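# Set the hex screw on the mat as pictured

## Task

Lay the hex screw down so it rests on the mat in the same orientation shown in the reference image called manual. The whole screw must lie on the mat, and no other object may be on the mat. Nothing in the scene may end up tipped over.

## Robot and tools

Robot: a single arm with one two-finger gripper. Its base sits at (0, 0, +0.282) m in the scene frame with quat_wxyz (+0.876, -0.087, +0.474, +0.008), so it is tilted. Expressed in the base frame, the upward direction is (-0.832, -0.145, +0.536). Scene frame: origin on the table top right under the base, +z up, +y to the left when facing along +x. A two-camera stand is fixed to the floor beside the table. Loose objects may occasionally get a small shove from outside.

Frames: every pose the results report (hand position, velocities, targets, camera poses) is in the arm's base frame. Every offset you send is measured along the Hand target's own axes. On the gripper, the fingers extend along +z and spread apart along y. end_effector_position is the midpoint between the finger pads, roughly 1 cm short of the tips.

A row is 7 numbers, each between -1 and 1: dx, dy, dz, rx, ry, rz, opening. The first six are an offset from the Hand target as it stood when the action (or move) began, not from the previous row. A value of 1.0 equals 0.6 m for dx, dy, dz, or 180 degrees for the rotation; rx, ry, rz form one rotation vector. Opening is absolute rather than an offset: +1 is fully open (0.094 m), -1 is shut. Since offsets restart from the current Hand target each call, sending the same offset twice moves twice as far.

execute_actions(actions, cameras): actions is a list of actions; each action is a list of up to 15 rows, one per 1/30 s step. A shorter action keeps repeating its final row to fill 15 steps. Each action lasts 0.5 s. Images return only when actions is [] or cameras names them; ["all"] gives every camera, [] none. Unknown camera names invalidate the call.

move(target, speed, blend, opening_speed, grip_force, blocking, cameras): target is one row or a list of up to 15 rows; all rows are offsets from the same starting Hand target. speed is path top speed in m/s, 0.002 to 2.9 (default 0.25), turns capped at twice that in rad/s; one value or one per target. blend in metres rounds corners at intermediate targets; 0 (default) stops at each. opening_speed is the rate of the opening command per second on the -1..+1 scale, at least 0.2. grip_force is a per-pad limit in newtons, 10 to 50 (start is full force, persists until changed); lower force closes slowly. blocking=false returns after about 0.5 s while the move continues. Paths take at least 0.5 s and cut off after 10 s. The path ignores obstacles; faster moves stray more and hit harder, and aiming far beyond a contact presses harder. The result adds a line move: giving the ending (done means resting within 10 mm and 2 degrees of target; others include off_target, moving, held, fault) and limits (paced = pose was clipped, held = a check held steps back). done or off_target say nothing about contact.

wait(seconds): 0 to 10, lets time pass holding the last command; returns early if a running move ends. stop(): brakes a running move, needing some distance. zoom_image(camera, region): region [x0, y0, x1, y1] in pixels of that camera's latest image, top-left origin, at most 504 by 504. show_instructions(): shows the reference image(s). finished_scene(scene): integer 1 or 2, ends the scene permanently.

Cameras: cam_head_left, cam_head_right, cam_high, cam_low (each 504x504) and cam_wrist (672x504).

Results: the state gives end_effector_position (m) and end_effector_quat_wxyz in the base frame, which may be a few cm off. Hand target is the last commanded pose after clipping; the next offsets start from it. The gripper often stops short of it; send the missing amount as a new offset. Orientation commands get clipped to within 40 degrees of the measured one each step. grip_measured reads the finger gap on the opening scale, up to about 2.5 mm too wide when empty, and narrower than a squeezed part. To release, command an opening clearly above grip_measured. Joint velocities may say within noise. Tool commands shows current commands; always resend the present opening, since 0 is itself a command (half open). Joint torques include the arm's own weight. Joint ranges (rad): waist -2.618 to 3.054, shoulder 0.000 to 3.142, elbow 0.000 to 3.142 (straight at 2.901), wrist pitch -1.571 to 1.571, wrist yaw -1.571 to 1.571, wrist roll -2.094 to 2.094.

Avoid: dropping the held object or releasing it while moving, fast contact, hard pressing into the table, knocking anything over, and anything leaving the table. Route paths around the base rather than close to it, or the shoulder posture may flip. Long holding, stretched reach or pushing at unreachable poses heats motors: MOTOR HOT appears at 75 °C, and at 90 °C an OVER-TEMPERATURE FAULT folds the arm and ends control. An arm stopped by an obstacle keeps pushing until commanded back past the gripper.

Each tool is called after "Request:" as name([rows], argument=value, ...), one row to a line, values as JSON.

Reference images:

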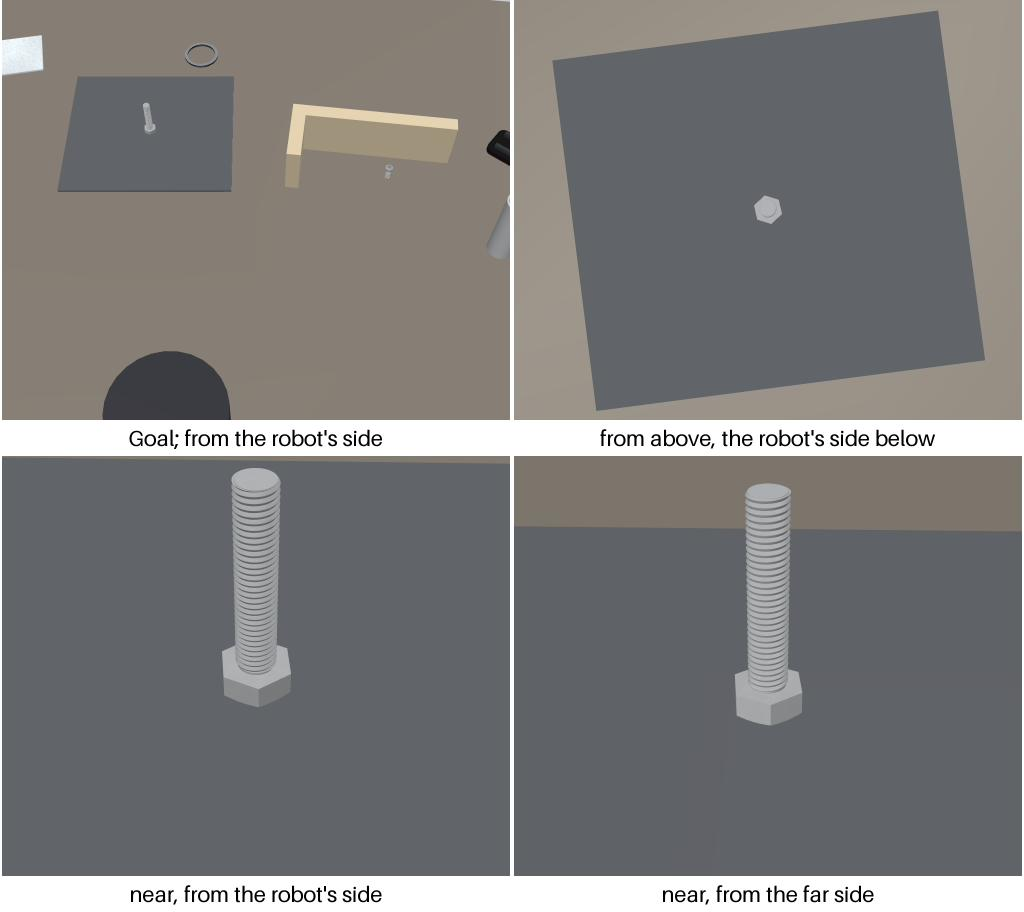

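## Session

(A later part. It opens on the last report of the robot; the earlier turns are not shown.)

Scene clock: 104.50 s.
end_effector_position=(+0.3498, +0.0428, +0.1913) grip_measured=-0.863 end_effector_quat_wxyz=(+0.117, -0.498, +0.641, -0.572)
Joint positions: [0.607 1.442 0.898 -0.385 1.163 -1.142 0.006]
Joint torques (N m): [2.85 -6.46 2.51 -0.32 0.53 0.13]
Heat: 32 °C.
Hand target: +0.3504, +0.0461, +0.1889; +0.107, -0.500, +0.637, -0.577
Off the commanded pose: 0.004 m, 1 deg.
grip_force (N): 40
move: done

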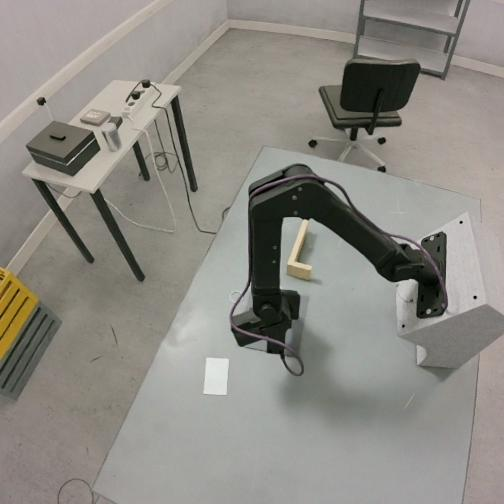

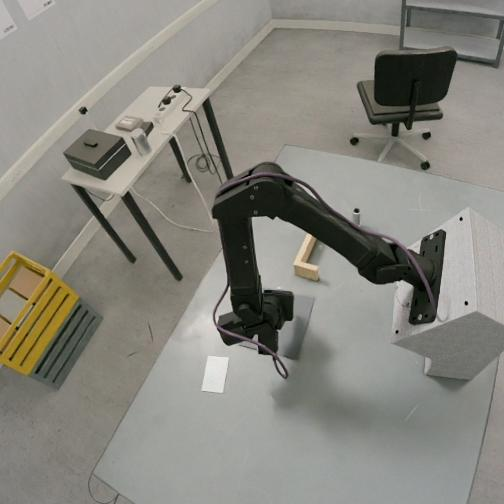

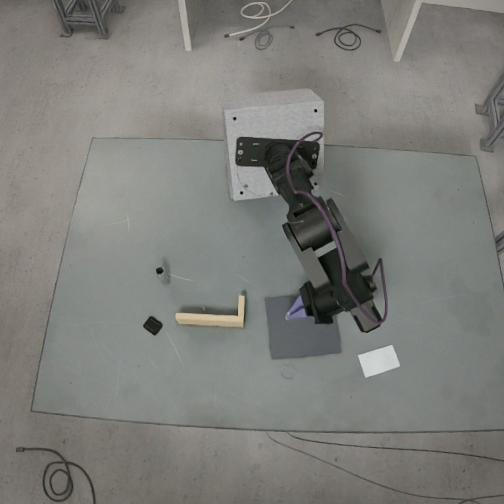

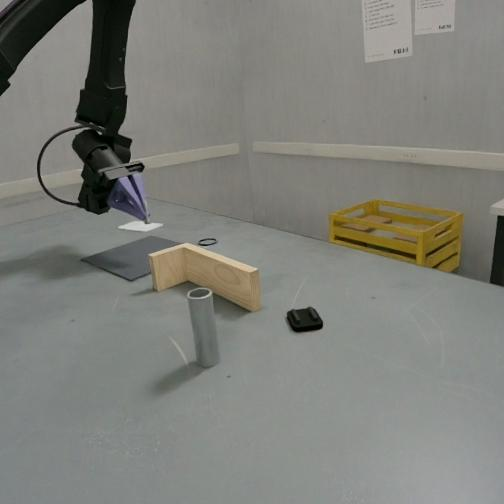

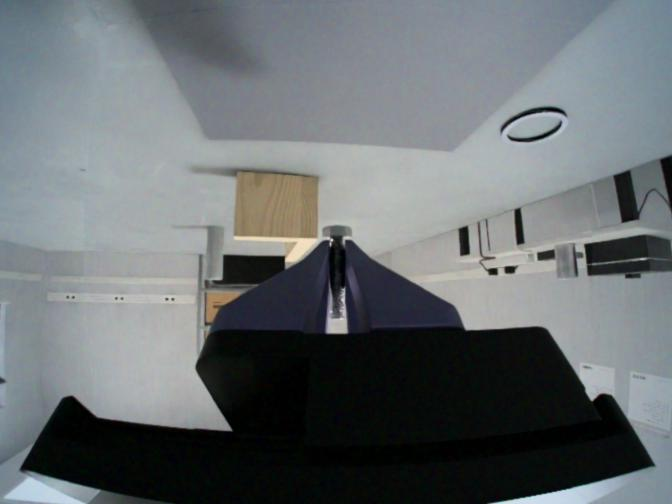

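Request:
move(target=[-0.0853, -0.023, 0.0475, 0, 0, 0, -0.98], speed=0.1, cameras=["cam_wrist", "cam_high", "cam_low"])

Request:
zoom_image(camera="cam_wrist", region=[270, 150, 400, 270])

Request:
zoom_image(camera="cam_low", region=[60, 180, 180, 300])

Scene clock: 107.00 s.
end_effector_position=(+0.3979, +0.0702, +0.1743) grip_measured=-0.863 end_effector_quat_wxyz=(+0.115, -0.497, +0.638, -0.577)
Joint positions: [0.594 1.674 1.041 -0.26 1.163 -1.184 0.006]
Joint torques (N m): [1.65 -7.38 1.91 -0.11 0.34 -0.09]
Heat: 32 °C.
Hand target: +0.4022, +0.0694, +0.1690; +0.107, -0.500, +0.637, -0.577
Off the commanded pose: 0.007 m, 1 deg.
grip_force (N): 40
move: done
Images, in order (width x height): cam_high 504x504, cam_low 504x504, cam_wrist 672x504.

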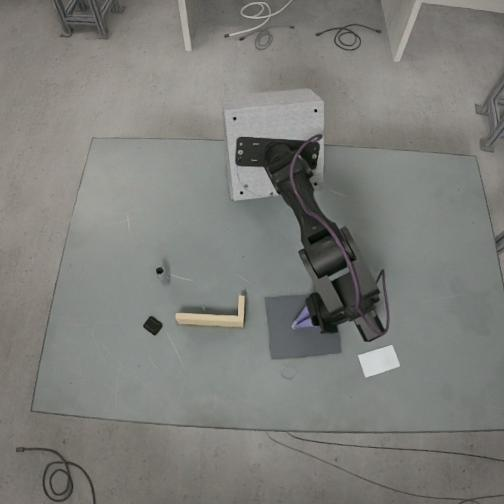

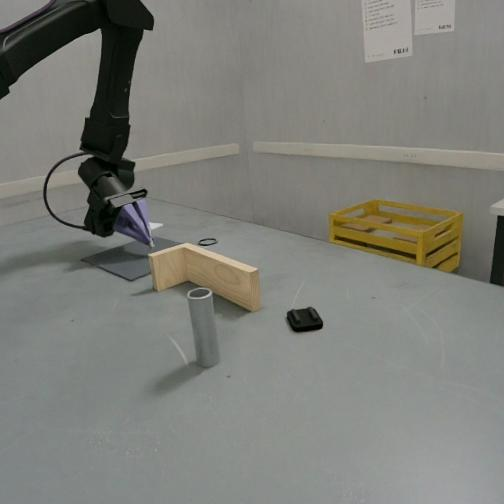

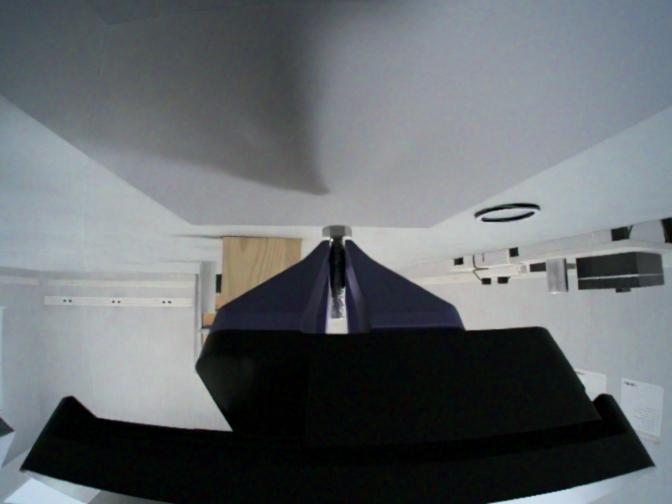

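Scaled by 3.877 from the camera's 672x504 image, which has a finer 960x720 frame.

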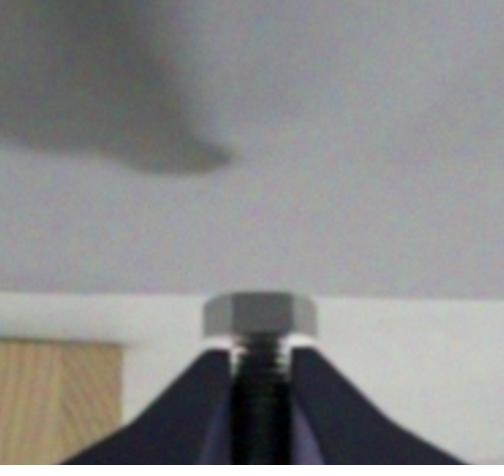

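Scaled by 4.200 from the camera's 504x504 image, which has a finer 720x720 frame.

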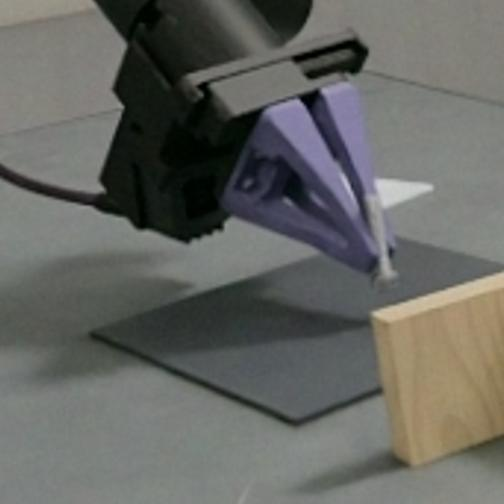

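Request:
move(target=[-0.0105, 0, 0.0094, 0, 0, 0, -0.98], speed=0.05, cameras=["cam_wrist", "cam_low"])

Request:
zoom_image(camera="cam_wrist", region=[270, 150, 400, 270])

Request:
zoom_image(camera="cam_low", region=[110, 210, 180, 280])

Scene clock: 108.47 s.
end_effector_position=(+0.4047, +0.0710, +0.1715) grip_measured=-0.863 end_effector_quat_wxyz=(+0.116, -0.495, +0.638, -0.578)
Joint positions: [0.586 1.7 1.052 -0.226 1.163 -1.201 0.006]
Joint torques (N m): [1.63 -7.24 1.8 -0.13 0.34 -0.06]
Heat: 32 °C.
Hand target: +0.4093, +0.0707, +0.1647; +0.107, -0.500, +0.637, -0.577
Off the commanded pose: 0.008 m, 1 deg.
grip_force (N): 40
move: done
Images, in order (width x height): cam_low 504x504, cam_wrist 672x504.

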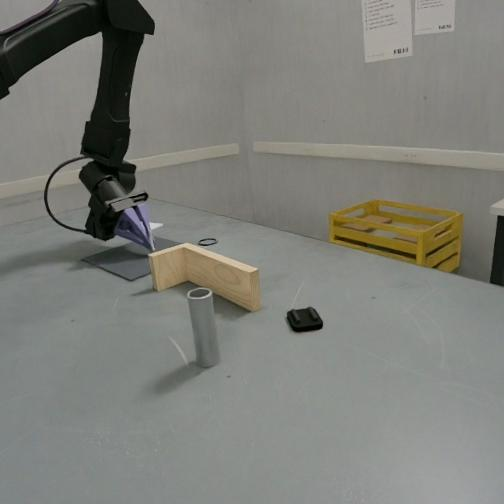

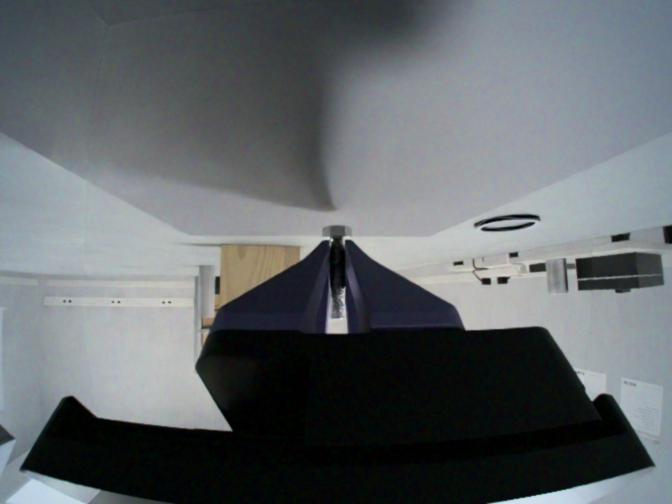

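Scaled by 3.877 from the camera's 672x504 image, which has a finer 960x720 frame.

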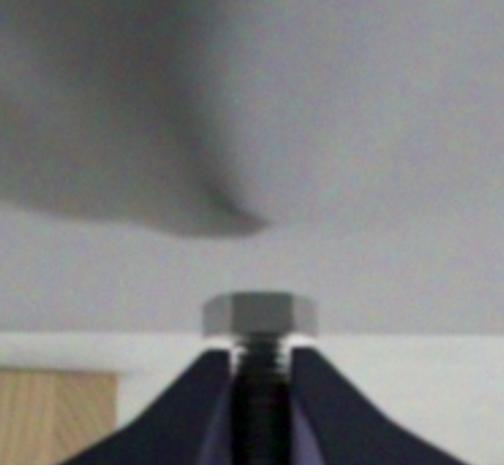

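Scaled by 7.200 from the camera's 504x504 image, which has a finer 720x720 frame.

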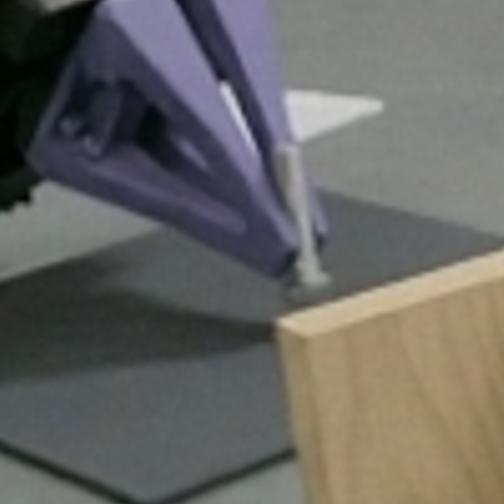

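Request:
move(target=[-0.0072, 0, 0.0065, 0, 0, 0, -0.98], speed=0.04, cameras=["cam_wrist"])

Request:
zoom_image(camera="cam_wrist", region=[270, 150, 400, 270])

Scene clock: 109.70 s.
end_effector_position=(+0.4096, +0.0720, +0.1689) grip_measured=-0.863 end_effector_quat_wxyz=(+0.116, -0.494, +0.639, -0.578)
Joint positions: [0.58 1.719 1.06 -0.204 1.159 -1.212 0.006]
Joint torques (N m): [1.63 -7.25 1.68 -0.12 0.33 -0.11]
Heat: 32 °C.
Hand target: +0.4141, +0.0716, +0.1615; +0.107, -0.500, +0.637, -0.577
Off the commanded pose: 0.009 m, 1 deg.
grip_force (N): 40
move: done
Images, in order (width x height): cam_wrist 672x504.

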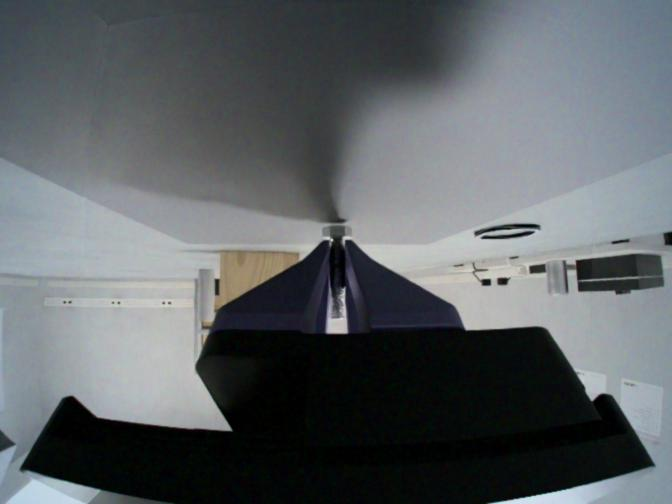

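Scaled by 3.877 from the camera's 672x504 image, which has a finer 960x720 frame.

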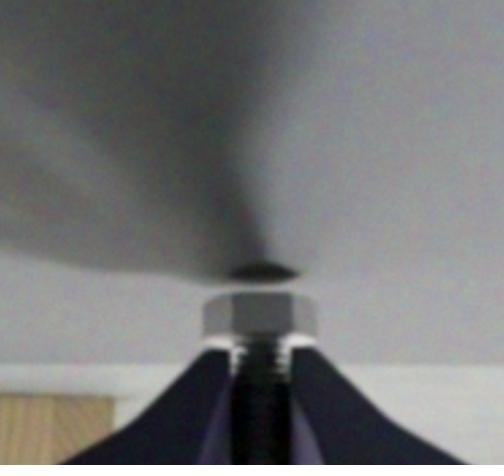

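Request:
move(target=[-0.0032, 0, 0.0029, 0, 0, 0, -0.98], speed=0.03, cameras=["cam_wrist"])

Request:
zoom_image(camera="cam_wrist", region=[270, 150, 400, 270])

Scene clock: 110.80 s.
end_effector_position=(+0.4116, +0.0734, +0.1674) grip_measured=-0.863 end_effector_quat_wxyz=(+0.117, -0.495, +0.638, -0.578)
Joint positions: [0.58 1.728 1.064 -0.195 1.157 -1.217 0.006]
Joint torques (N m): [1.44 -7.23 1.7 -0.11 0.3 -0.12]
Heat: 32 °C.
Hand target: +0.4162, +0.0719, +0.1600; +0.107, -0.500, +0.637, -0.577
Off the commanded pose: 0.009 m, 1 deg.
grip_force (N): 40
move: done
Images, in order (width x height): cam_wrist 672x504.

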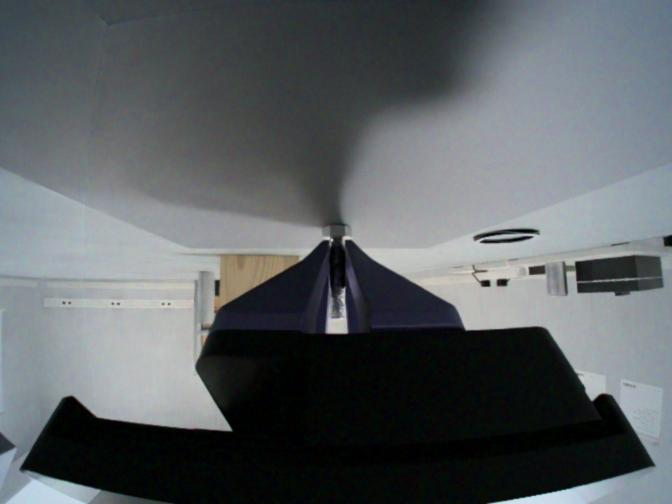

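Scaled by 3.877 from the camera's 672x504 image, which has a finer 960x720 frame.

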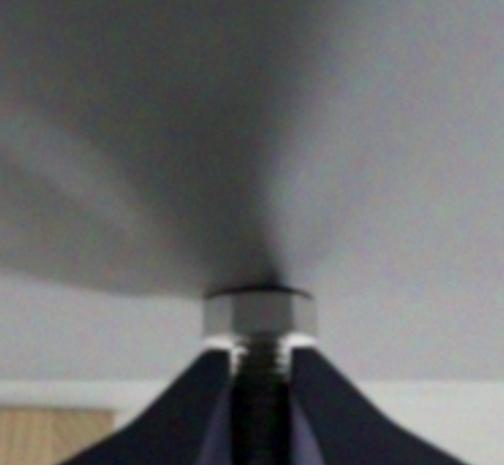

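Request:
move(target=[-0.0016, 0, 0.0014, 0, 0, 0, -0.867], speed=0.03, cameras=["cam_wrist"])

Request:
zoom_image(camera="cam_wrist", region=[270, 150, 400, 270])

Scene clock: 112.00 s.
end_effector_position=(+0.4123, +0.0722, +0.1678) grip_measured=-0.863 end_effector_quat_wxyz=(+0.117, -0.494, +0.639, -0.579)
Joint positions: [0.576 1.728 1.064 -0.19 1.157 -1.219 0.006]
Joint torques (N m): [1.73 -6.98 1.81 -0.07 0.31 -0.07]
Heat: 32 °C.
Hand target: +0.4173, +0.0721, +0.1593; +0.107, -0.500, +0.637, -0.577
Off the commanded pose: 0.010 m, 1 deg.
grip_force (N): 40
move: done
Images, in order (width x height): cam_wrist 672x504.

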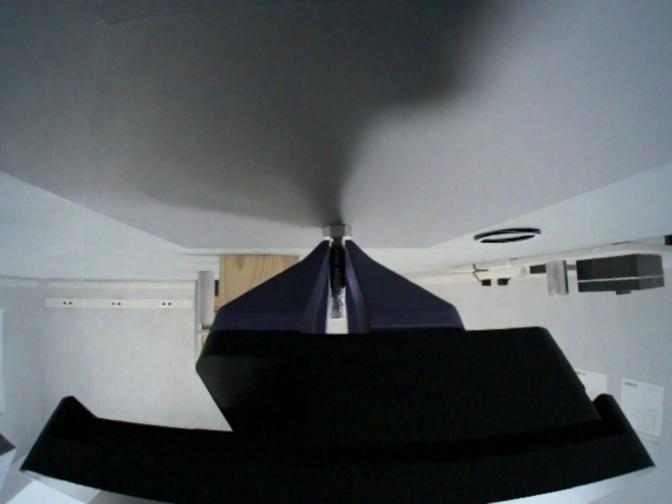

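Scaled by 3.877 from the camera's 672x504 image, which has a finer 960x720 frame.

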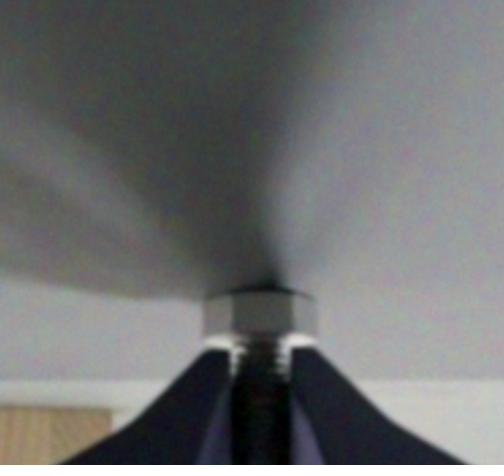

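Request:
move(target=[0, 0, 0, 0, 0, 0, -0.45], opening_speed=0.25, cameras=["cam_wrist", "cam_low"])

Request:
zoom_image(camera="cam_wrist", region=[270, 150, 400, 270])

Request:
zoom_image(camera="cam_low", region=[110, 210, 180, 280])

Scene clock: 114.37 s.
end_effector_position=(+0.4123, +0.0722, +0.1678) grip_measured=-0.452 end_effector_quat_wxyz=(+0.117, -0.494, +0.639, -0.579)
Joint positions: [0.576 1.728 1.064 -0.19 1.157 -1.22 0.026]
Joint torques (N m): [1.65 -6.98 1.88 -0.1 0.3 -0.08]
Heat: 32 °C.
Hand target: +0.4173, +0.0721, +0.1593; +0.107, -0.500, +0.637, -0.577
Off the commanded pose: 0.010 m, 1 deg.
grip_force (N): 40
move: done
Images, in order (width x height): cam_low 504x504, cam_wrist 672x504.

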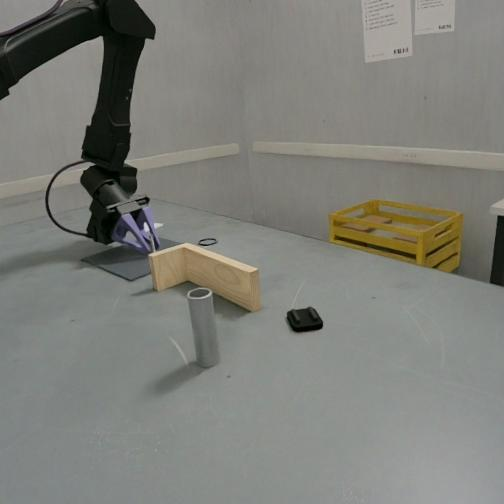

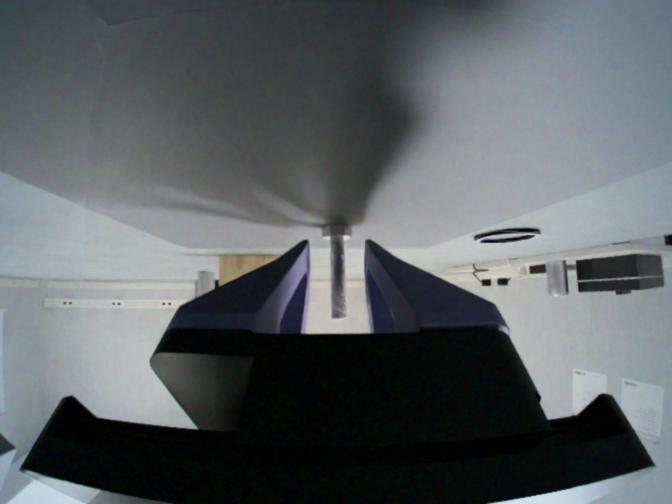

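Scaled by 3.877 from the camera's 672x504 image, which has a finer 960x720 frame.

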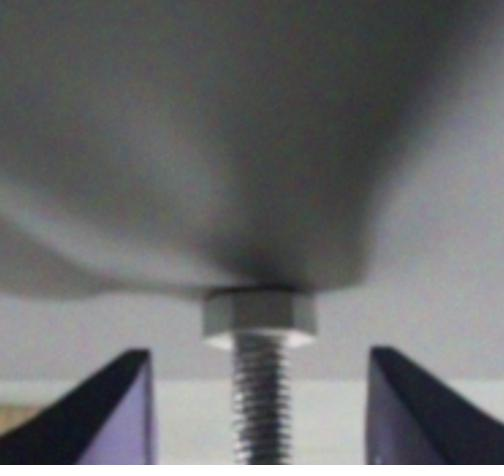

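Scaled by 7.200 from the camera's 504x504 image, which has a finer 720x720 frame.

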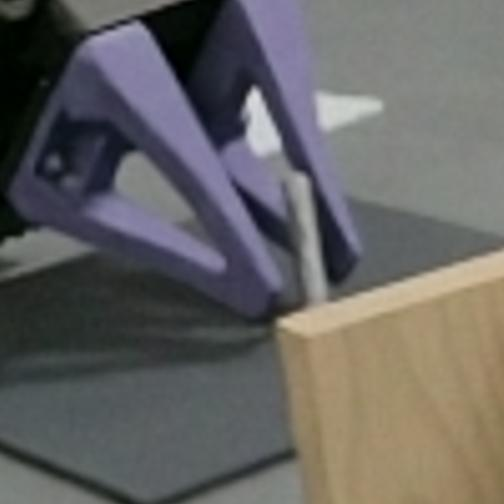

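Request:
move([
  [0, 0, 0, 0, 0, 0, -0.1],
  [0, -0.005, -0.14, 0, 0, 0, -0.1],
], speed=[0.05, 0.08], opening_speed=0.5, cameras=["cam_wrist", "cam_low", "cam_high"])

Request:
zoom_image(camera="cam_low", region=[80, 180, 200, 300])

Request:
zoom_image(camera="cam_wrist", region=[250, 150, 420, 300])

Scene clock: 118.07 s.
end_effector_position=(+0.3585, +0.1183, +0.1916) grip_measured=-0.102 end_effector_quat_wxyz=(+0.111, -0.495, +0.645, -0.571)
Joint positions: [0.784 1.757 1.281 -0.912 1.236 -0.655 0.042]
Joint torques (N m): [5.11 -7.08 2.63 -0.72 0.38 0.14]
Heat: 31 °C.
Hand target: +0.3589, +0.1254, +0.1880; +0.107, -0.500, +0.637, -0.577
Off the commanded pose: 0.008 m, 1 deg.
grip_force (N): 40
move: done
Images, in order (width x height): cam_high 504x504, cam_low 504x504, cam_wrist 672x504.

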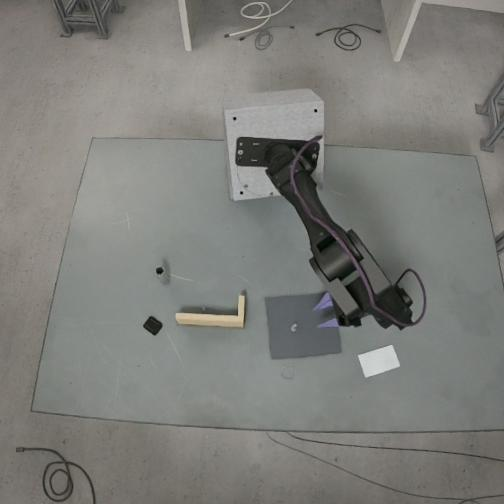

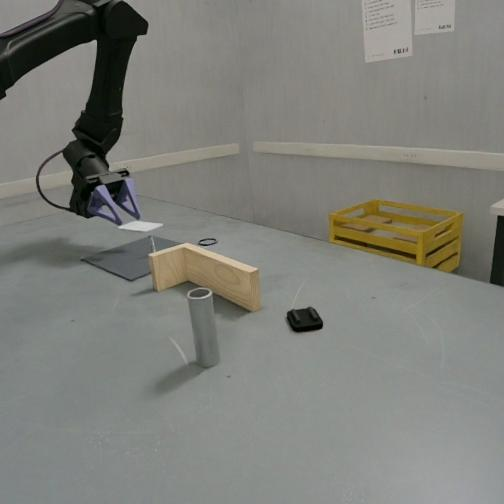

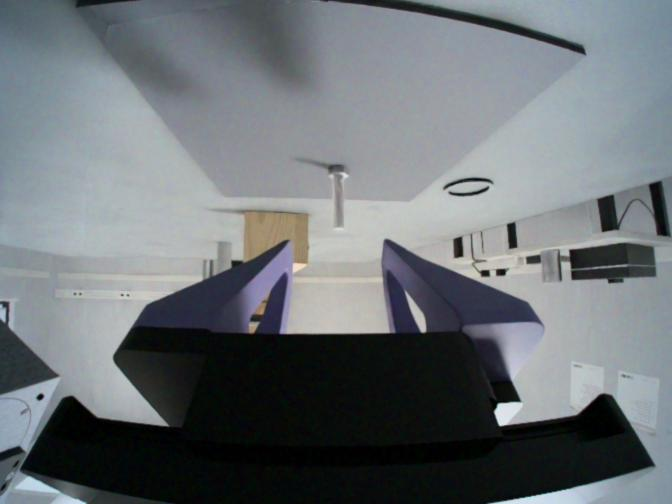

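Scaled by 4.200 from the camera's 504x504 image, which has a finer 720x720 frame.

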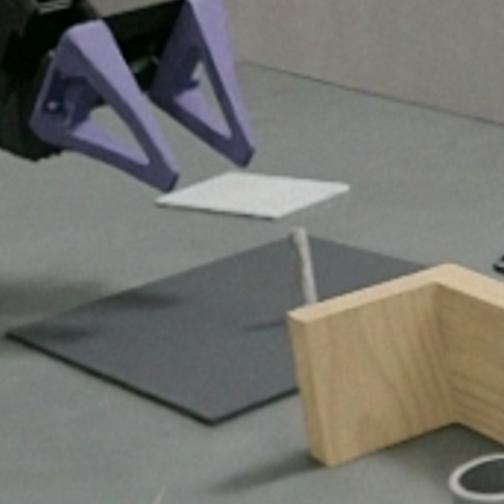

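Scaled by 2.965 from the camera's 672x504 image, which has a finer 960x720 frame.

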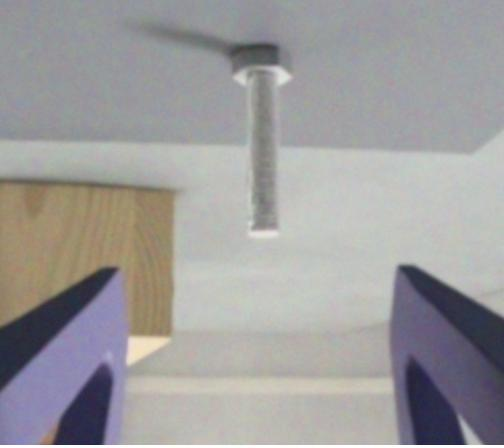

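Request:
finished_scene(scene=1)

The scene is finished: the task was done.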